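# Run lathe work order and sort parts into trays

## Task

Act as operator of the turning cell, whose state after the previous shift is unverified: complete the work order and place the good part in the good tray. Any machined part that fails inspection goes to the rework tray if further cutting can fix it, otherwise to the scrap tray. At the end the machine and the gauge must both be idle with no alarm standing, the lathe door must be shut, and no loose item may remain inside the lathe.

## Robot and tools

Robot: a single six-joint arm with a two-finger gripper that can fold. The joints, in column order, are waist, shoulder, elbow, forearm roll, wrist pitch and wrist roll. Stated joint ranges in rad: elbow -2.792 to 2.792, all others -6.283 to 6.283. The wrist drives are weak, with contact-torque limits in N m of 295, 295, 139, 33.5, 29.3 and 33.7. A held part's weight counts toward these.

Frames: positions are in metres in the scene frame. The origin is on the table under the arm base, +z is up, and +y is to the left when facing +x. The lathe stands behind the base toward -x, and its chuck faces +y. The gripper's fingers point along its own +z and close along its y. end_effector_position is the point where the closed pads meet.

A row always has 9 numbers in [-1, 1], in this order: six joint values, then gripper position, force_limit and speed.
- Joint values are offsets, not poses. They count from the Joint targets as they stood when the call began, not from the previous row. Scale: 1.0 equals 1.553 rad for waist and shoulder, 2.33 rad for elbow, and 2.913 rad for the three wrist joints.
- Gripper position is an absolute command: +1 is open to 140 mm, about -0.8 brings the pads together, and -1 closes until something stops the fingers.
- force_limit runs from about 14 N at -1 to 58 N at +1. speed runs from about 30 mm/s at -1 to 250 mm/s at +1. A fast close grips harder.
- To keep the gripper unchanged, repeat the last three numbers you sent, because 0 is itself a command.

execute_actions takes actions, a list holding one action, and cameras. An action may contain:
- rows: up to 15 rows, each applied for one 1/30 s step.
- steps: from 1 to 450, default 15.
- until: conditions on machine or gauge fields, for example {"machine":{"state":"done"}} or [">=", value] for numbers, plus {"all":{"status":"ended"}} and {"any":{"status":"ended"}}. It never stops the arm.
- a device key, machine or gauge.
After its last row, the arm keeps heading to that row's target. An empty actions list simply reports state.

move drives the joints along a coordinated path.
- target: one 9-number row or a list of up to 15 rows. Every row is an offset from the same starting Joint targets.
- speed: rad/s for the joint with the farthest to go, 0.01 to 3.92, default 0.5.
- blend: corner rounding in rad.
- stop_force: 10 to 80 N. The path ends on sensed push. Use a slow speed with it, and leave it out when moving away from contact.
- zero: re-tares the force reading first, default true.
- blocking=false: returns early. It cannot be combined with stop_force.
The result adds a move: line reading done, off_target, moving, held or fault, possibly with limits=held. The arm is stiff, so aiming even slightly past a firm contact can trigger a fault.

Other tools:
- wait: seconds, 0 to 10.
- stop: brakes a running move.
- zoom_image: camera (cam_chuck, cam_high, cam_low, cam_machine, cam_wrist) and region [x0,y0,x1,y1] in pixels, at most 504 by 504.
- show_instructions: shows the reference images, including the work order.
- finished_scene: scene 1 or 2, and cannot be undone.

machine commands:
- door shut/open and chuck clamp/open.
- page: work_offsets, tools, program, measuring or position.
- Register writes need register, value (-9999 to 9999, in the register's own unit) and write:true, all in one object.
- Keys: cycle_start, feed_hold, reset, home, probe, tool_set, tool_change, air_blast, and stop.
- You may send a list of up to 8 objects. The next object follows 2.5 s after a door command and 1.8 s after a chuck command.
Machine units are mm, and every x is a diameter. Z runs along the spindle, away from the chuck. Tool offsets and pos_x/pos_z are machine coordinates and never positive. g54_z and g55_z measure from the chuck face to the program zero. Each wear value is added to its tool offset.
cycle_start needs the door shut, the chuck clamped, the turret at the load place, a stored program number in 'program' and no alarm.

The gauge takes measure:true or stop:true. Choose its nest by shape: the level steel nest is for parts of even diameter, and the violet nest is for stepped parts, with the thick end against the turquoise stop. The part must lie seated and untouched for about 12 s. The readings count then rises, and no_1 to no_20 give mm values for the sheet's rows.

Result lines:
- Joint positions, velocities, targets and torques.
- External joint torques and flange force.
- Gripper object_status: 0 moving, 1 stopped while opening, 2 closed on something (a grip), 3 at the requested position.
- position_measured in counts: 3 open, 230 pads meeting.
- Machine state (idle, running, done, alarm, busy, held), door_state, chuck_state, seat_state (trust it only after clamping), entry, alarm, and the page's registers.
- Gauge state, message and readings.
- "joint sent to its limit" and "joint command not followed" (a clearance check changed targets).
- MOTOR HOT warnings.

Precautions:
- Never reach into the chuck, turret or slides while a cycle runs or is held, or while the spindle still turns.
- Grip parts near the fingertips, not near the palm, and do not press the fingertips into surfaces.
- Do not release parts while they are moving.
- Open jaws do not hold a slug, so keep hold of it until the chuck reports clamped.
- Avoid forces near 144 N and joint torque limits, since either stops the arm for 10 s.
- Avoid long stretched holds that heat the motors.
- Nothing may fall to the floor or into the chip pan.
- Finish with the door shut, no alarm, and both devices idle.

Each tool is called after "Emit:" as name([rows], argument=value, ...), one row to a line, values as JSON.

Reference images:

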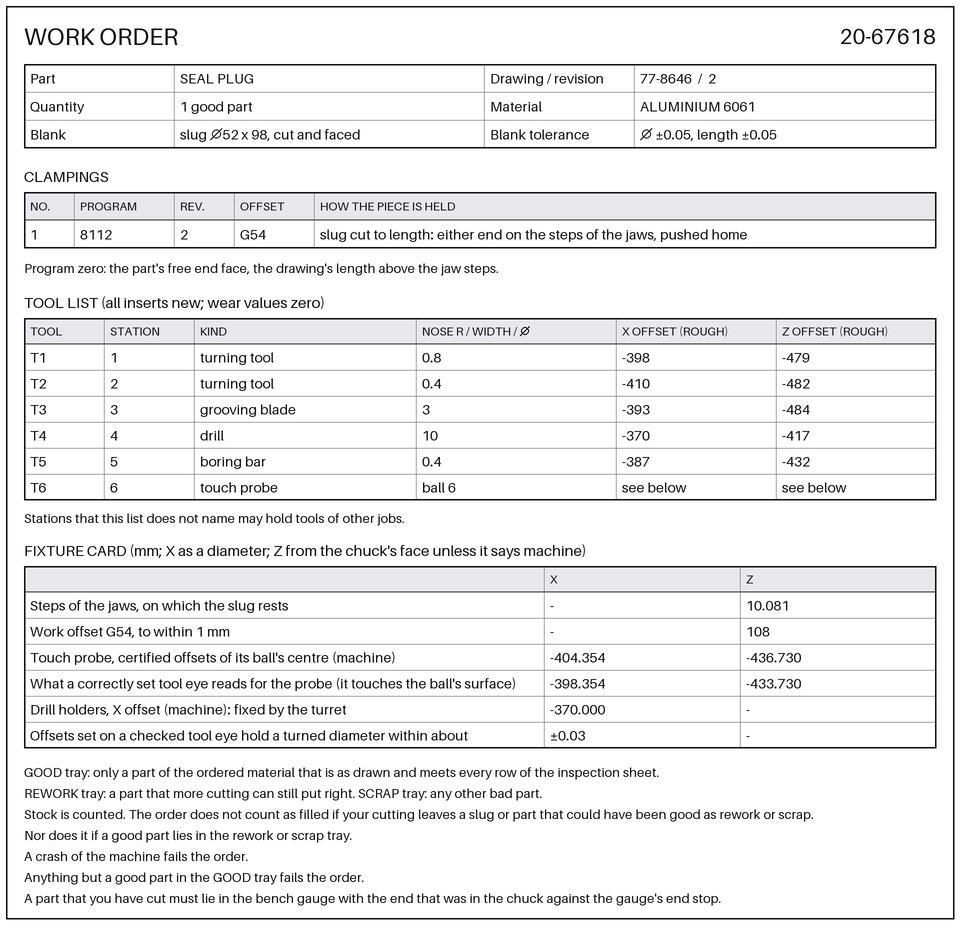

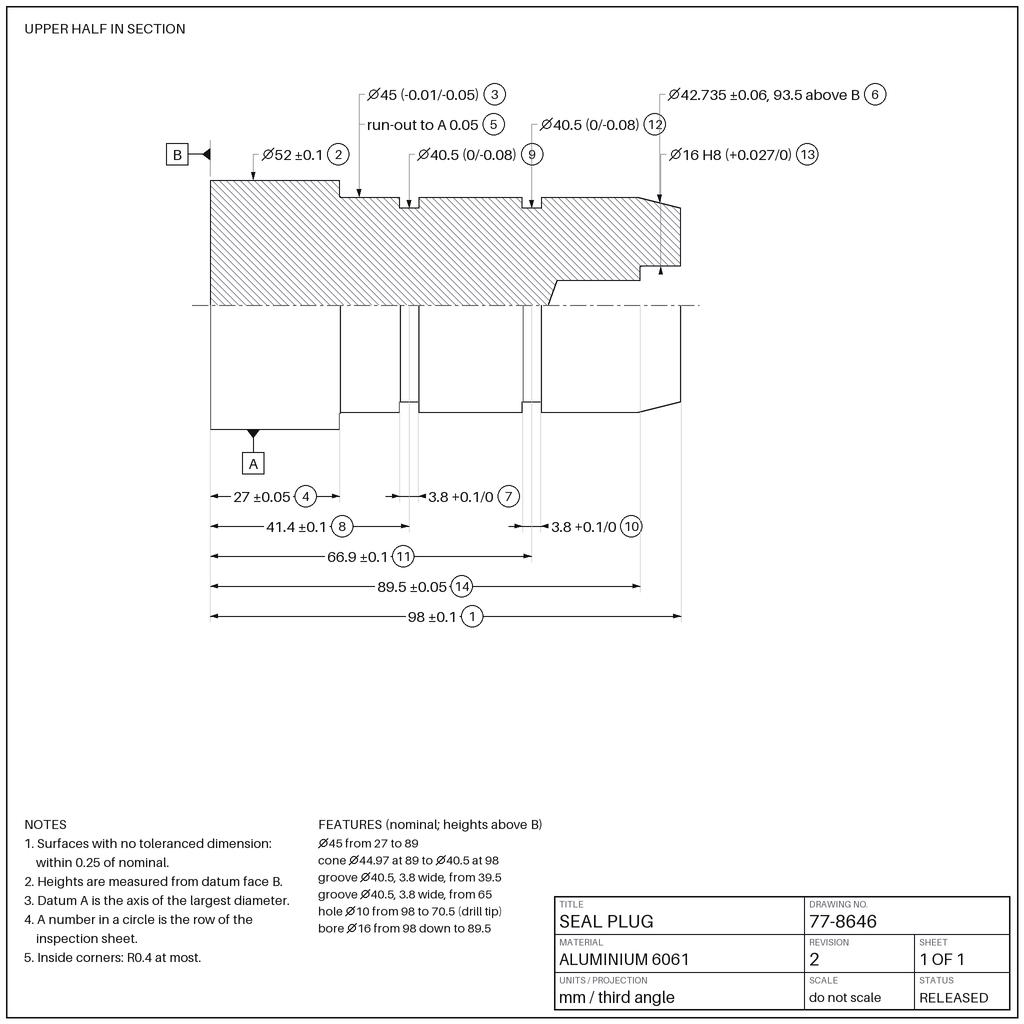

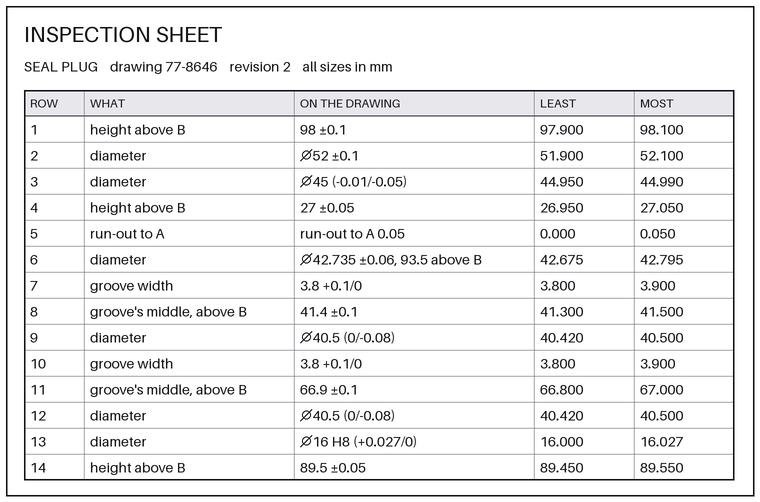

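## Session

Emit:
execute_actions(actions=[])

Scene clock: 0.00 s.
end_effector_position=(+0.4303, +0.0590, +0.4707) position_measured=3 object_status=3 end_effector_quat_wxyz=(-0.012, +0.680, -0.733, +0.008)
Joint positions: [0.021 -0.211 1.886 3.142 -1.442 0.135]
Joint velocities: within noise
Joint torques (N m): no reading
External joint torques (N m): no reading
Flange force (N): no reading
Joint targets: [0.021 -0.211 1.886 3.142 -1.442 0.135]
Tool commands: gripper/position=+1.0 gripper/force_limit=+1.0 gripper/speed=+1.0
machine.work_offsets: g54_z=+129.019 g55_z=+0.000
machine: state=idle door_state=shut chuck_state=clamped seat_state=open door_answer=taken chuck_answer=taken page=work_offsets entry=no_entry entries=0 alarm=no_alarm queue=idle queue_left=0
gauge: readings=0

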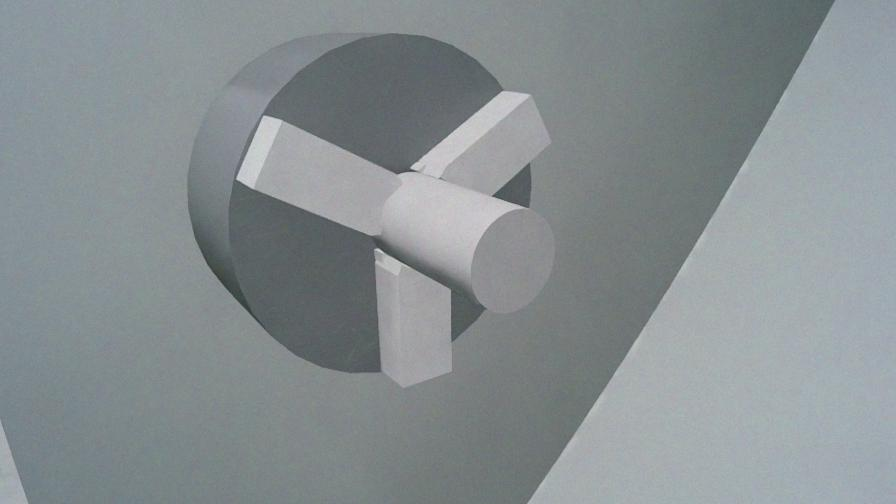

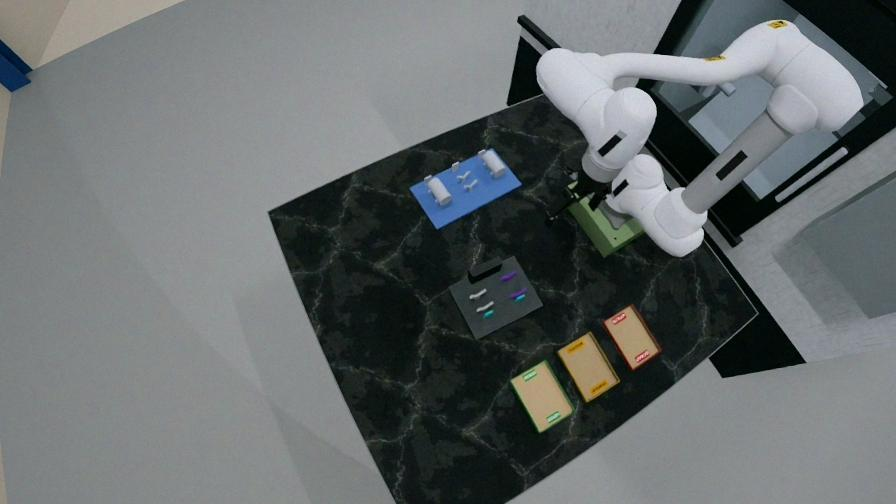

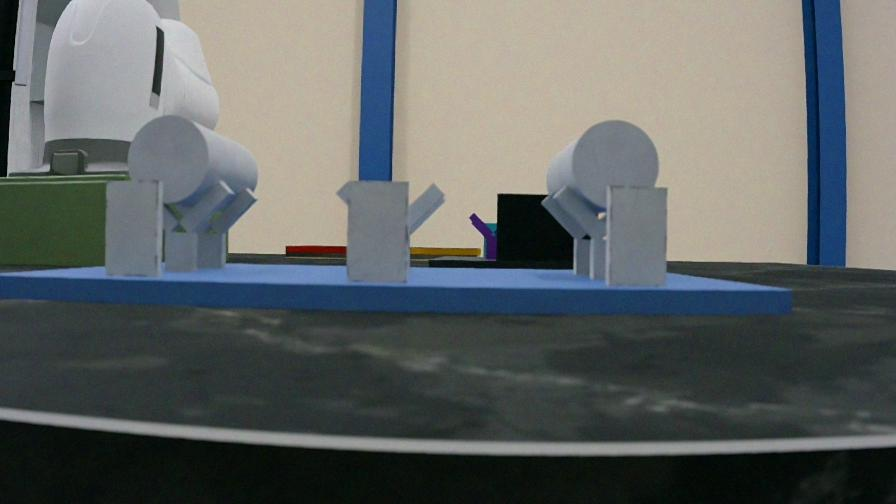

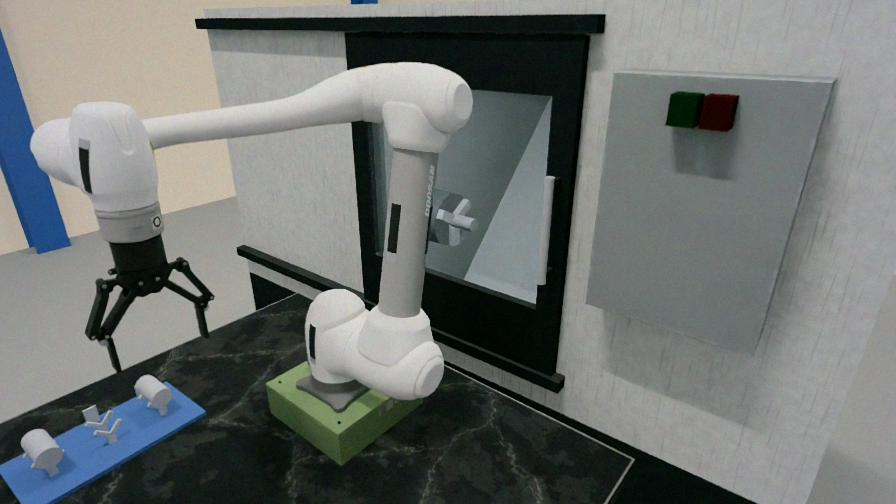

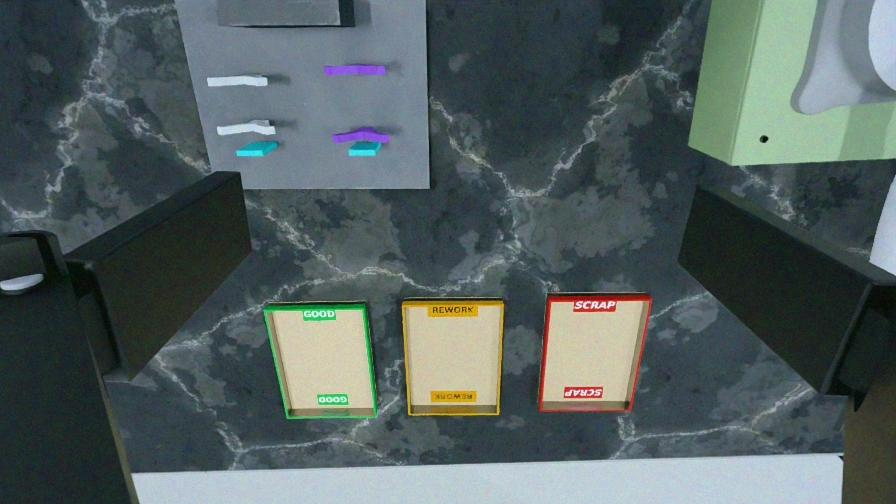

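Emit:
execute_actions([
  {"machine": {"page":"tools"}, "steps":2},
], cameras=[])

Emit:
execute_actions([
  {"machine": {"page":"program"}, "steps":2},
], cameras=[])

Emit:
execute_actions([
  {"machine": {"page":"measuring"}, "steps":2},
], cameras=["cam_chuck","cam_low","cam_high"])

Emit:
zoom_image(camera="cam_chuck", region=[220, 60, 580, 400])

Emit:
zoom_image(camera="cam_low", region=[80, 80, 360, 300])

Emit:
zoom_image(camera="cam_low", region=[460, 80, 740, 300])

Emit:
zoom_image(camera="cam_high", region=[400, 130, 580, 350])

Scene clock: 4.43 s.
end_effector_position=(+0.4303, +0.0590, +0.4707) position_measured=3 object_status=3 end_effector_quat_wxyz=(-0.012, +0.680, -0.733, +0.008)
Joint positions: [0.021 -0.211 1.886 3.142 -1.442 0.135]
Joint velocities: within noise
Joint torques (N m): [-0.3 -19.39 -41.4 -4.14 0.11 0.25]
External joint torques (N m): [0.26 0.02 -0.08 -0.14 -0.04 -0.25]
Flange force (N): [-0.1 -0.1 -0.2]
Joint targets: [0.021 -0.211 1.886 3.142 -1.442 0.135]
Tool commands: gripper/position=+1.0 gripper/force_limit=+1.0 gripper/speed=+1.0
machine.tools: t1_x=-397.744 t1_x_wear=+0.000 t1_z=-479.392 t1_z_wear=+0.000 t1_radius=+0.800 t1_station=+1.000 t2_x=-410.318 t2_x_wear=+0.000 t2_z=-482.265 t2_z_wear=+0.000 t2_radius=+0.400 t2_station=+2.000 t3_x=-392.898 t3_x_wear=+0.000 t3_z=-484.256 t3_z_wear=+0.000 t3_radius=+0.000 t3_station=+3.000 t4_x=-370.000 t4_x_wear=+0.000 t4_z=-417.431 t4_z_wear=+0.000 t4_radius=+0.000 t4_station=+4.000 t5_x=-385.978 t5_x_wear=+0.000 t5_z=-431.612 t5_z_wear=+0.000 t5_radius=+0.400 t5_station=+5.000 t6_x=-404.354 t6_x_wear=+0.000 t6_z=-436.730 t6_z_wear=+0.000 t6_radius=+3.000 t6_station=+6.000
machine: state=idle door_state=shut chuck_state=clamped seat_state=open door_answer=taken chuck_answer=taken page=tools entry=no_entry entries=0 alarm=no_alarm queue=done queue_left=0
gauge: readings=0
No camera images: "cameras" was empty.

Scene clock: 4.70 s.
end_effector_position=(+0.4303, +0.0590, +0.4707) position_measured=3 object_status=3 end_effector_quat_wxyz=(-0.012, +0.680, -0.733, +0.008)
Joint positions: [0.021 -0.211 1.886 3.142 -1.442 0.135]
Joint velocities: within noise
Joint torques (N m): [0.03 -19.18 -41.48 -4.3 0.29 0.15]
External joint torques (N m): [-0.16 -0.45 0.06 0.01 -0.23 -0.15]
Flange force (N): [0.9 0.8 -0.4]
Joint targets: [0.021 -0.211 1.886 3.142 -1.442 0.135]
Tool commands: gripper/position=+1.0 gripper/force_limit=+1.0 gripper/speed=+1.0
machine.program: program=+8112 tool_call=+1 tool_in_place=+0 program_revision=+2 program_offset=+54 load_peak=+0 stored1_number=+8118 stored1_revision=+3 stored2_number=+1373 stored2_revision=+5 stored3_number=+8112 stored3_revision=+2 stored4_number=+0 stored4_revision=+0 cycles=+0
machine: state=idle door_state=shut chuck_state=clamped seat_state=open door_answer=taken chuck_answer=taken page=program entry=no_entry entries=0 alarm=no_alarm queue=done queue_left=0
gauge: readings=0
No camera images: "cameras" was empty.

Scene clock: 4.97 s.
end_effector_position=(+0.4303, +0.0590, +0.4707) position_measured=3 object_status=3 end_effector_quat_wxyz=(-0.012, +0.680, -0.733, +0.008)
Joint positions: [0.021 -0.211 1.886 3.142 -1.442 0.135]
Joint velocities: within noise
Joint torques (N m): [-0.51 -19.15 -41.31 -4.29 0.22 0.17]
External joint torques (N m): [0.5 -0.37 -0.04 0.01 -0.16 -0.17]
Flange force (N): [-0.6 0.7 -0.4]
Joint targets: [0.021 -0.211 1.886 3.142 -1.442 0.135]
Tool commands: gripper/position=+1.0 gripper/force_limit=+1.0 gripper/speed=+1.0
machine.measuring: probe_x=+0.000 probe_z=+0.000 probe_move_x=+0.000 probe_move_z=+0.000 probe_radius=+2.992 eye_x=+59.834 eye_z=+152.326 probe_touched=+0 probe_found_x=+0.000 probe_found_z=+0.000 set_x=+0.000 set_z=+0.000
machine: state=idle door_state=shut chuck_state=clamped seat_state=open door_answer=taken chuck_answer=taken page=measuring entry=no_entry entries=0 alarm=no_alarm queue=done queue_left=0
gauge: readings=0
Images, in order (width x height): cam_chuck 896x504, cam_high 896x504, cam_low 896x504.

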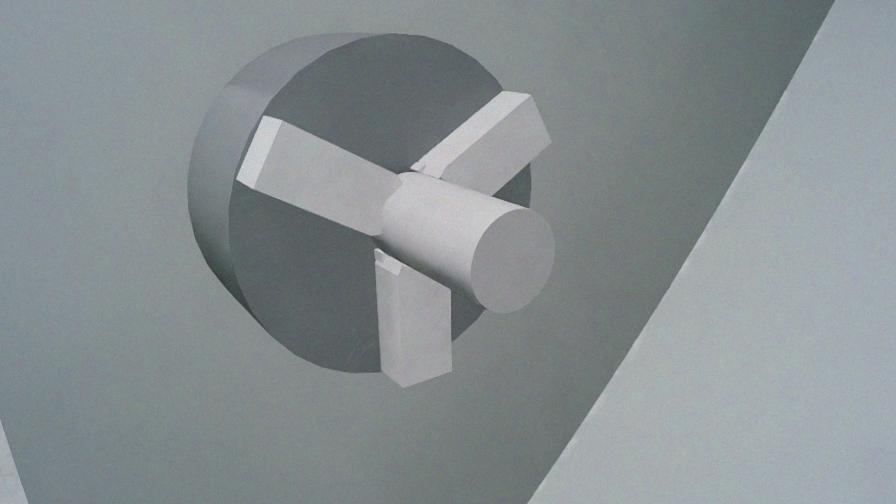

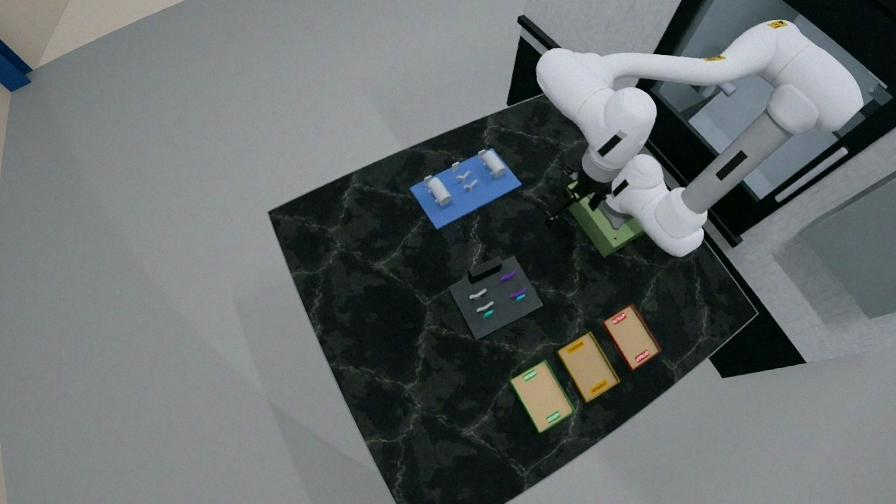

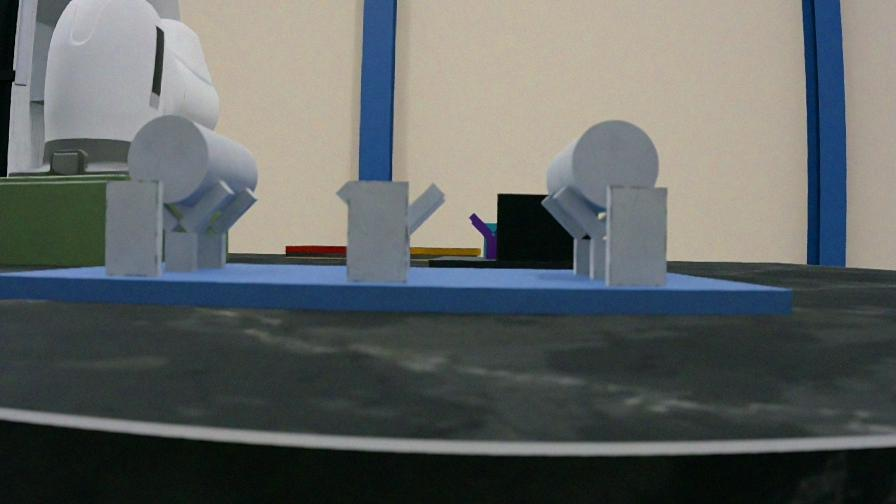

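Scaled by 1.400.

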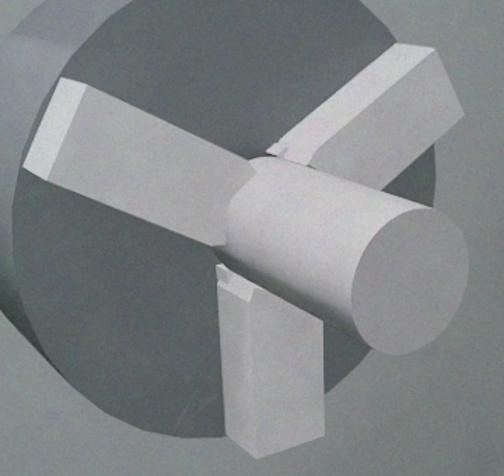

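Scaled by 1.800.

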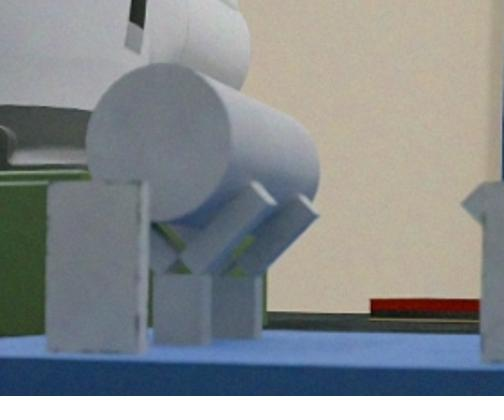

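Scaled by 1.800.

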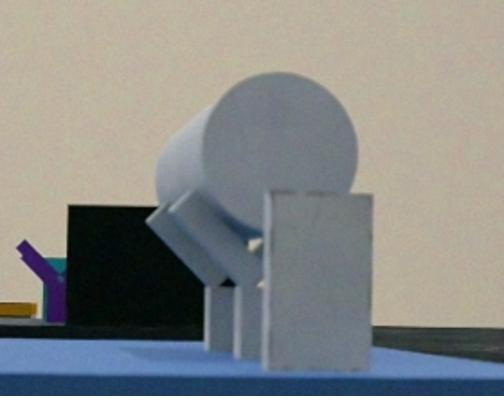

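Scaled by 2.291.

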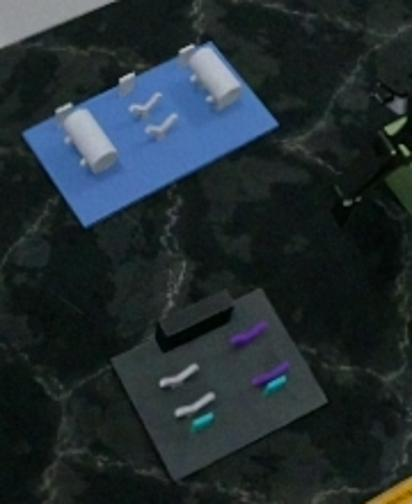

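Emit:
execute_actions([
  {"machine": [{"page":"measuring"},{"register":"tool_call","value":6,"write":true},{"tool_change":true},{"tool_set":true}], "steps":450, "until":{"machine":{"queue":["!=","running"]}}},
], cameras=["cam_chuck","cam_machine"])

Scene clock: 27.90 s.
end_effector_position=(+0.4303, +0.0590, +0.4707) position_measured=3 object_status=3 end_effector_quat_wxyz=(-0.012, +0.680, -0.733, +0.008)
Joint positions: [0.021 -0.211 1.886 3.142 -1.442 0.135]
Joint velocities: within noise
Joint torques (N m): [-0.4 -19.47 -41 -4.16 0.19 0.19]
External joint torques (N m): [0.3 0.3 -0.35 -0.12 -0.12 -0.19]
Flange force (N): [-0.5 -0.9 -0.7]
Joint targets: [0.021 -0.211 1.886 3.142 -1.442 0.135]
Tool commands: gripper/position=+1.0 gripper/force_limit=+1.0 gripper/speed=+1.0
machine.measuring: probe_x=+0.000 probe_z=+0.000 probe_move_x=+0.000 probe_move_z=+0.000 probe_radius=+2.992 eye_x=+59.834 eye_z=+152.326 probe_touched=+0 probe_found_x=+0.000 probe_found_z=+0.000 set_x=+0.000 set_z=+0.000
machine: state=busy door_state=shut chuck_state=clamped seat_state=open door_answer=taken chuck_answer=taken page=measuring entry=taken entries=3 alarm=no_alarm queue=running queue_left=0
gauge: readings=0
Images, in order (width x height): cam_chuck 896x504, cam_machine 896x504.

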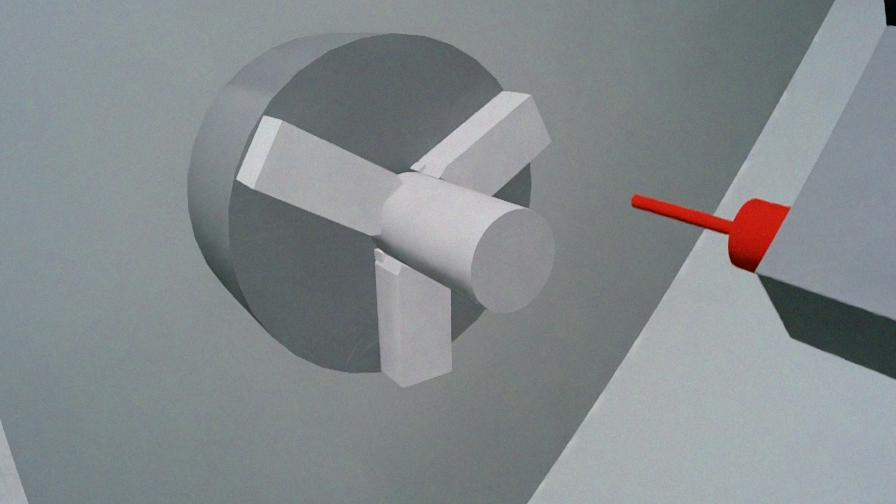

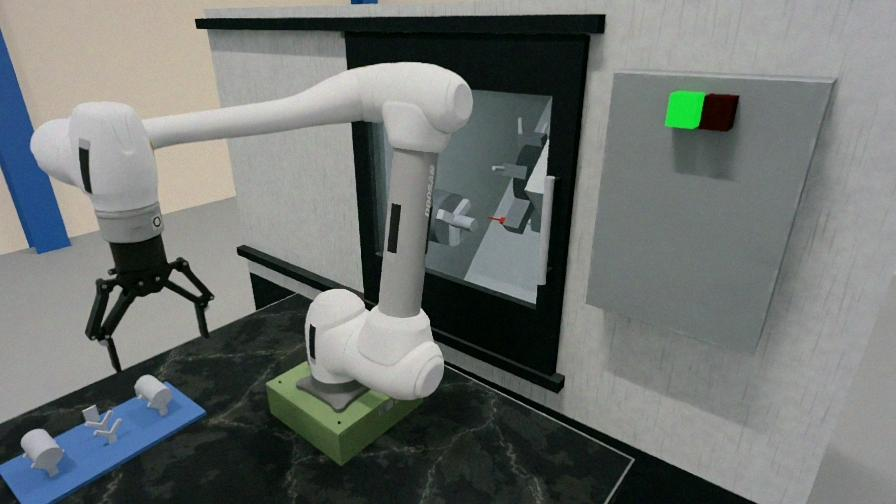

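Emit:
execute_actions([
  {"steps":450, "until":{"machine":{"state":["!=","busy"]}}},
], cameras=["cam_machine"])

Scene clock: 30.17 s.
end_effector_position=(+0.4303, +0.0590, +0.4707) position_measured=3 object_status=3 end_effector_quat_wxyz=(-0.012, +0.680, -0.733, +0.008)
Joint positions: [0.021 -0.211 1.886 3.142 -1.442 0.135]
Joint velocities: within noise
Joint torques (N m): [-0.16 -19.23 -41.18 -4.21 0.16 0.25]
External joint torques (N m): [0.03 -0.3 -0.31 -0.08 -0.09 -0.25]
Flange force (N): [0.6 0.1 -0.7]
Joint targets: [0.021 -0.211 1.886 3.142 -1.442 0.135]
Tool commands: gripper/position=+1.0 gripper/force_limit=+1.0 gripper/speed=+1.0
machine.measuring: probe_x=+0.000 probe_z=+0.000 probe_move_x=+0.000 probe_move_z=+0.000 probe_radius=+2.992 eye_x=+59.834 eye_z=+152.326 probe_touched=+0 probe_found_x=+0.000 probe_found_z=+0.000 set_x=-398.354 set_z=-433.725
machine: state=idle door_state=shut chuck_state=clamped seat_state=open door_answer=taken chuck_answer=taken page=measuring entry=taken entries=3 alarm=no_alarm queue=done queue_left=0
gauge: readings=0
Images, in order (width x height): cam_machine 896x504.

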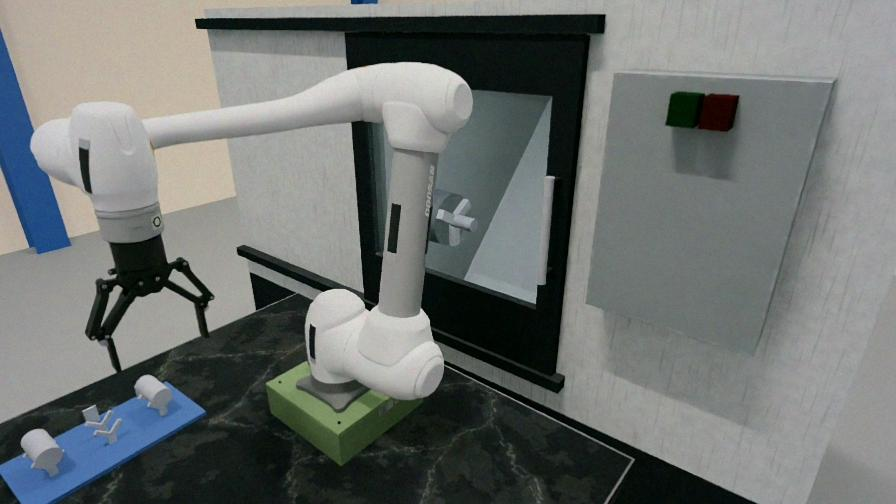

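Emit:
execute_actions([
  {"machine": [{"register":"tool_call","value":1,"write":true},{"tool_change":true},{"tool_set":true}], "steps":450, "until":{"machine":{"queue":["!=","running"],"state":["!=","busy"]}}},
], cameras=[])

Emit:
execute_actions([
  {"steps":450, "until":{"machine":{"queue":["!=","running"],"state":["!=","busy"]}}},
], cameras=["cam_chuck"])

Emit:
execute_actions([
  {"machine": [{"register":"tool_call","value":2,"write":true},{"tool_change":true},{"tool_set":true}], "steps":450, "until":{"machine":{"queue":["!=","running"],"state":["!=","busy"]}}},
], cameras=[])

Emit:
execute_actions([
  {"steps":450, "until":{"machine":{"queue":["!=","running"],"state":["!=","busy"]}}},
], cameras=[])

Emit:
execute_actions([
  {"machine": [{"register":"tool_call","value":3,"write":true},{"tool_change":true},{"tool_set":true}], "steps":450, "until":{"machine":{"queue":["!=","running"],"state":["!=","busy"]}}},
], cameras=[])

Emit:
execute_actions([
  {"steps":450, "until":{"machine":{"queue":["!=","running"],"state":["!=","busy"]}}},
], cameras=[])

Emit:
execute_actions([
  {"machine": [{"register":"tool_call","value":4,"write":true},{"tool_change":true},{"tool_set":true}], "steps":450, "until":{"machine":{"queue":["!=","running"],"state":["!=","busy"]}}},
], cameras=[])

Emit:
execute_actions([
  {"steps":450, "until":{"machine":{"queue":["!=","running"],"state":["!=","busy"]}}},
], cameras=[])

Emit:
execute_actions([
  {"machine": [{"register":"tool_call","value":5,"write":true},{"tool_change":true},{"tool_set":true}], "steps":450, "until":{"machine":{"queue":["!=","running"],"state":["!=","busy"]}}},
], cameras=[])

Emit:
execute_actions([
  {"steps":450, "until":{"machine":{"queue":["!=","running"],"state":["!=","busy"]}}},
], cameras=["cam_chuck"])

Scene clock: 54.83 s.
end_effector_position=(+0.4303, +0.0590, +0.4707) position_measured=3 object_status=3 end_effector_quat_wxyz=(-0.012, +0.680, -0.733, +0.008)
Joint positions: [0.021 -0.211 1.886 3.142 -1.442 0.135]
Joint velocities: within noise
Joint torques (N m): [-0.45 -19.42 -41.22 -4.22 0.23 0.25]
External joint torques (N m): [0.34 -0.08 -0.33 -0.08 -0.16 -0.25]
Flange force (N): [-0.3 -0.2 -0.9]
Joint targets: [0.021 -0.211 1.886 3.142 -1.442 0.135]
Tool commands: gripper/position=+1.0 gripper/force_limit=+1.0 gripper/speed=+1.0
machine.measuring: probe_x=+0.000 probe_z=+0.000 probe_move_x=+0.000 probe_move_z=+0.000 probe_radius=+2.992 eye_x=+59.834 eye_z=+152.326 probe_touched=+0 probe_found_x=+0.000 probe_found_z=+0.000 set_x=-398.354 set_z=-433.725
machine: state=busy door_state=shut chuck_state=clamped seat_state=open door_answer=taken chuck_answer=taken page=measuring entry=taken entries=6 alarm=no_alarm queue=running queue_left=0
gauge: readings=0
No camera images: "cameras" was empty.

Scene clock: 58.33 s.
end_effector_position=(+0.4303, +0.0590, +0.4707) position_measured=3 object_status=3 end_effector_quat_wxyz=(-0.012, +0.680, -0.733, +0.008)
Joint positions: [0.021 -0.211 1.886 3.142 -1.442 0.135]
Joint velocities: within noise
Joint torques (N m): [-1.02 -19.1 -41.39 -4.22 0.08 0.23]
External joint torques (N m): [0.85 0.14 0.11 -0.05 0 -0.23]
Flange force (N): [-1.5 0.1 0.2]
Joint targets: [0.021 -0.211 1.886 3.142 -1.442 0.135]
Tool commands: gripper/position=+1.0 gripper/force_limit=+1.0 gripper/speed=+1.0
machine.measuring: probe_x=+0.000 probe_z=+0.000 probe_move_x=+0.000 probe_move_z=+0.000 probe_radius=+2.992 eye_x=+59.834 eye_z=+152.326 probe_touched=+0 probe_found_x=+0.000 probe_found_z=+0.000 set_x=-397.741 set_z=-479.393
machine: state=idle door_state=shut chuck_state=clamped seat_state=open door_answer=taken chuck_answer=taken page=measuring entry=taken entries=6 alarm=no_alarm queue=done queue_left=0
gauge: readings=0
Images, in order (width x height): cam_chuck 896x504.

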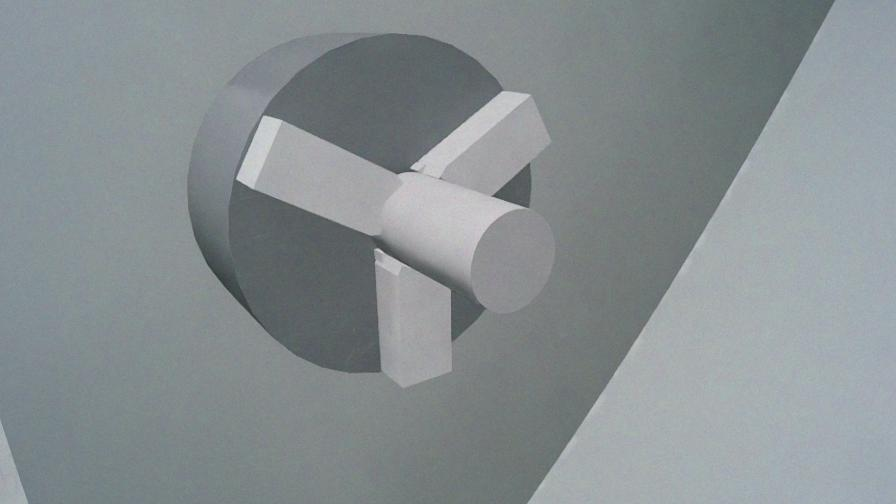

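Scene clock: 73.53 s.
end_effector_position=(+0.4303, +0.0590, +0.4707) position_measured=3 object_status=3 end_effector_quat_wxyz=(-0.012, +0.680, -0.733, +0.008)
Joint positions: [0.021 -0.211 1.886 3.142 -1.442 0.135]
Joint velocities: within noise
Joint torques (N m): [-0.46 -18.97 -41.18 -4.28 0.22 0.28]
External joint torques (N m): [0.52 -0.21 -0.25 0.01 -0.15 -0.28]
Flange force (N): [-0.5 0.1 -0.7]
Joint targets: [0.021 -0.211 1.886 3.142 -1.442 0.135]
Tool commands: gripper/position=+1.0 gripper/force_limit=+1.0 gripper/speed=+1.0
machine.measuring: probe_x=+0.000 probe_z=+0.000 probe_move_x=+0.000 probe_move_z=+0.000 probe_radius=+2.992 eye_x=+59.834 eye_z=+152.326 probe_touched=+0 probe_found_x=+0.000 probe_found_z=+0.000 set_x=-397.741 set_z=-479.393
machine: state=busy door_state=shut chuck_state=clamped seat_state=open door_answer=taken chuck_answer=taken page=measuring entry=taken entries=9 alarm=no_alarm queue=running queue_left=0
gauge: readings=0
No camera images: "cameras" was empty.

Scene clock: 77.10 s.
end_effector_position=(+0.4303, +0.0590, +0.4707) position_measured=3 object_status=3 end_effector_quat_wxyz=(-0.012, +0.680, -0.733, +0.008)
Joint positions: [0.021 -0.211 1.886 3.142 -1.442 0.135]
Joint velocities: within noise
Joint torques (N m): [-0.47 -19.49 -41.27 -4.24 0.21 0.22]
External joint torques (N m): [0.47 -0.7 -0.24 -0.06 -0.15 -0.23]
Flange force (N): [-0.4 1.0 -0.8]
Joint targets: [0.021 -0.211 1.886 3.142 -1.442 0.135]
Tool commands: gripper/position=+1.0 gripper/force_limit=+1.0 gripper/speed=+1.0
machine.measuring: probe_x=+0.000 probe_z=+0.000 probe_move_x=+0.000 probe_move_z=+0.000 probe_radius=+2.992 eye_x=+59.834 eye_z=+152.326 probe_touched=+0 probe_found_x=+0.000 probe_found_z=+0.000 set_x=-410.322 set_z=-482.264
machine: state=idle door_state=shut chuck_state=clamped seat_state=open door_answer=taken chuck_answer=taken page=measuring entry=taken entries=9 alarm=no_alarm queue=done queue_left=0
gauge: readings=0
No camera images: "cameras" was empty.

Scene clock: 92.30 s.
end_effector_position=(+0.4303, +0.0590, +0.4707) position_measured=3 object_status=3 end_effector_quat_wxyz=(-0.012, +0.680, -0.733, +0.008)
Joint positions: [0.021 -0.211 1.886 3.142 -1.442 0.135]
Joint velocities: within noise
Joint torques (N m): [-0.83 -19.62 -40.97 -4.33 0.27 0.24]
External joint torques (N m): [0.76 0.47 -0.37 0.06 -0.2 -0.24]
Flange force (N): [-1.5 -1.0 -0.9]
Joint targets: [0.021 -0.211 1.886 3.142 -1.442 0.135]
Tool commands: gripper/position=+1.0 gripper/force_limit=+1.0 gripper/speed=+1.0
machine.measuring: probe_x=+0.000 probe_z=+0.000 probe_move_x=+0.000 probe_move_z=+0.000 probe_radius=+2.992 eye_x=+59.834 eye_z=+152.326 probe_touched=+0 probe_found_x=+0.000 probe_found_z=+0.000 set_x=-410.322 set_z=-482.264
machine: state=busy door_state=shut chuck_state=clamped seat_state=open door_answer=taken chuck_answer=taken page=measuring entry=taken entries=12 alarm=no_alarm queue=running queue_left=0
gauge: readings=0
No camera images: "cameras" was empty.

Scene clock: 95.93 s.
end_effector_position=(+0.4303, +0.0590, +0.4707) position_measured=3 object_status=3 end_effector_quat_wxyz=(-0.012, +0.680, -0.733, +0.008)
Joint positions: [0.021 -0.211 1.886 3.142 -1.442 0.135]
Joint velocities: within noise
Joint torques (N m): [-0.4 -18.75 -41.15 -4.26 0.24 0.15]
External joint torques (N m): [0.29 -0.52 -0.29 -0.03 -0.18 -0.15]
Flange force (N): [-0.2 0.6 -0.9]
Joint targets: [0.021 -0.211 1.886 3.142 -1.442 0.135]
Tool commands: gripper/position=+1.0 gripper/force_limit=+1.0 gripper/speed=+1.0
machine.measuring: probe_x=+0.000 probe_z=+0.000 probe_move_x=+0.000 probe_move_z=+0.000 probe_radius=+2.992 eye_x=+59.834 eye_z=+152.326 probe_touched=+0 probe_found_x=+0.000 probe_found_z=+0.000 set_x=-392.895 set_z=-484.254
machine: state=idle door_state=shut chuck_state=clamped seat_state=open door_answer=taken chuck_answer=taken page=measuring entry=taken entries=12 alarm=no_alarm queue=done queue_left=0
gauge: readings=0
No camera images: "cameras" was empty.

Scene clock: 111.13 s.
end_effector_position=(+0.4303, +0.0590, +0.4707) position_measured=3 object_status=3 end_effector_quat_wxyz=(-0.012, +0.680, -0.733, +0.008)
Joint positions: [0.021 -0.211 1.886 3.142 -1.442 0.135]
Joint velocities: within noise
Joint torques (N m): [-0.38 -18.69 -41.46 -4.26 0.23 0.23]
External joint torques (N m): [0.27 -1.04 0.08 -0.02 -0.18 -0.23]
Flange force (N): [0.3 1.9 -0.4]
Joint targets: [0.021 -0.211 1.886 3.142 -1.442 0.135]
Tool commands: gripper/position=+1.0 gripper/force_limit=+1.0 gripper/speed=+1.0
machine.measuring: probe_x=+0.000 probe_z=+0.000 probe_move_x=+0.000 probe_move_z=+0.000 probe_radius=+2.992 eye_x=+59.834 eye_z=+152.326 probe_touched=+0 probe_found_x=+0.000 probe_found_z=+0.000 set_x=+0.000 set_z=-417.434
machine: state=idle door_state=shut chuck_state=clamped seat_state=open door_answer=taken chuck_answer=taken page=measuring entry=taken entries=15 alarm=no_alarm queue=done queue_left=0
gauge: readings=0
No camera images: "cameras" was empty.

Scene clock: 111.37 s.
end_effector_position=(+0.4303, +0.0590, +0.4707) position_measured=3 object_status=3 end_effector_quat_wxyz=(-0.012, +0.680, -0.733, +0.008)
Joint positions: [0.021 -0.211 1.886 3.142 -1.442 0.135]
Joint velocities: within noise
Joint torques (N m): [-0.93 -18.97 -41.26 -4.23 0.17 0.23]
External joint torques (N m): [0.86 -1.25 -0.28 -0.08 -0.11 -0.23]
Flange force (N): [-1.1 1.9 -0.9]
Joint targets: [0.021 -0.211 1.886 3.142 -1.442 0.135]
Tool commands: gripper/position=+1.0 gripper/force_limit=+1.0 gripper/speed=+1.0
machine.measuring: probe_x=+0.000 probe_z=+0.000 probe_move_x=+0.000 probe_move_z=+0.000 probe_radius=+2.992 eye_x=+59.834 eye_z=+152.326 probe_touched=+0 probe_found_x=+0.000 probe_found_z=+0.000 set_x=+0.000 set_z=-417.434
machine: state=idle door_state=shut chuck_state=clamped seat_state=open door_answer=taken chuck_answer=taken page=measuring entry=taken entries=15 alarm=no_alarm queue=done queue_left=0
gauge: readings=0
No camera images: "cameras" was empty.

Scene clock: 126.57 s.
end_effector_position=(+0.4303, +0.0590, +0.4707) position_measured=3 object_status=3 end_effector_quat_wxyz=(-0.012, +0.680, -0.733, +0.008)
Joint positions: [0.021 -0.211 1.886 3.142 -1.442 0.135]
Joint velocities: within noise
Joint torques (N m): [0.07 -19.45 -41.29 -4.21 0.23 0.23]
External joint torques (N m): [-0.37 0.71 0 -0.07 -0.16 -0.23]
Flange force (N): [1.2 -1.3 -0.1]
Joint targets: [0.021 -0.211 1.886 3.142 -1.442 0.135]
Tool commands: gripper/position=+1.0 gripper/force_limit=+1.0 gripper/speed=+1.0
machine.measuring: probe_x=+0.000 probe_z=+0.000 probe_move_x=+0.000 probe_move_z=+0.000 probe_radius=+2.992 eye_x=+59.834 eye_z=+152.326 probe_touched=+0 probe_found_x=+0.000 probe_found_z=+0.000 set_x=+0.000 set_z=-417.434
machine: state=busy door_state=shut chuck_state=clamped seat_state=open door_answer=taken chuck_answer=taken page=measuring entry=taken entries=18 alarm=no_alarm queue=running queue_left=0
gauge: readings=0
No camera images: "cameras" was empty.

Scene clock: 128.93 s.
end_effector_position=(+0.4303, +0.0590, +0.4707) position_measured=3 object_status=3 end_effector_quat_wxyz=(-0.012, +0.680, -0.733, +0.008)
Joint positions: [0.021 -0.211 1.886 3.142 -1.442 0.135]
Joint velocities: within noise
Joint torques (N m): [-0.65 -19.29 -41.4 -4.23 0.17 0.17]
External joint torques (N m): [0.62 -0.47 -0.13 -0.07 -0.11 -0.17]
Flange force (N): [-0.9 0.8 -0.5]
Joint targets: [0.021 -0.211 1.886 3.142 -1.442 0.135]
Tool commands: gripper/position=+1.0 gripper/force_limit=+1.0 gripper/speed=+1.0
machine.measuring: probe_x=+0.000 probe_z=+0.000 probe_move_x=+0.000 probe_move_z=+0.000 probe_radius=+2.992 eye_x=+59.834 eye_z=+152.326 probe_touched=+0 probe_found_x=+0.000 probe_found_z=+0.000 set_x=-387.021 set_z=-431.612
machine: state=idle door_state=shut chuck_state=clamped seat_state=open door_answer=taken chuck_answer=taken page=measuring entry=taken entries=18 alarm=no_alarm queue=done queue_left=0
gauge: readings=0
Images, in order (width x height): cam_chuck 896x504.

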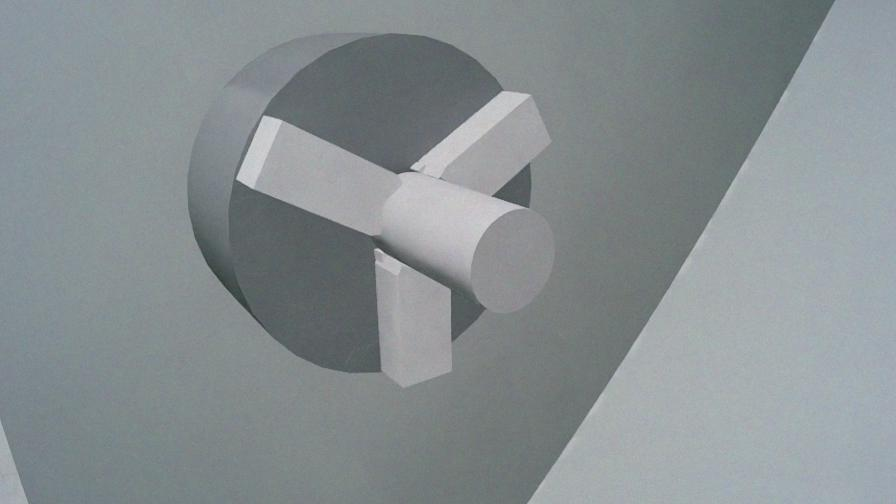

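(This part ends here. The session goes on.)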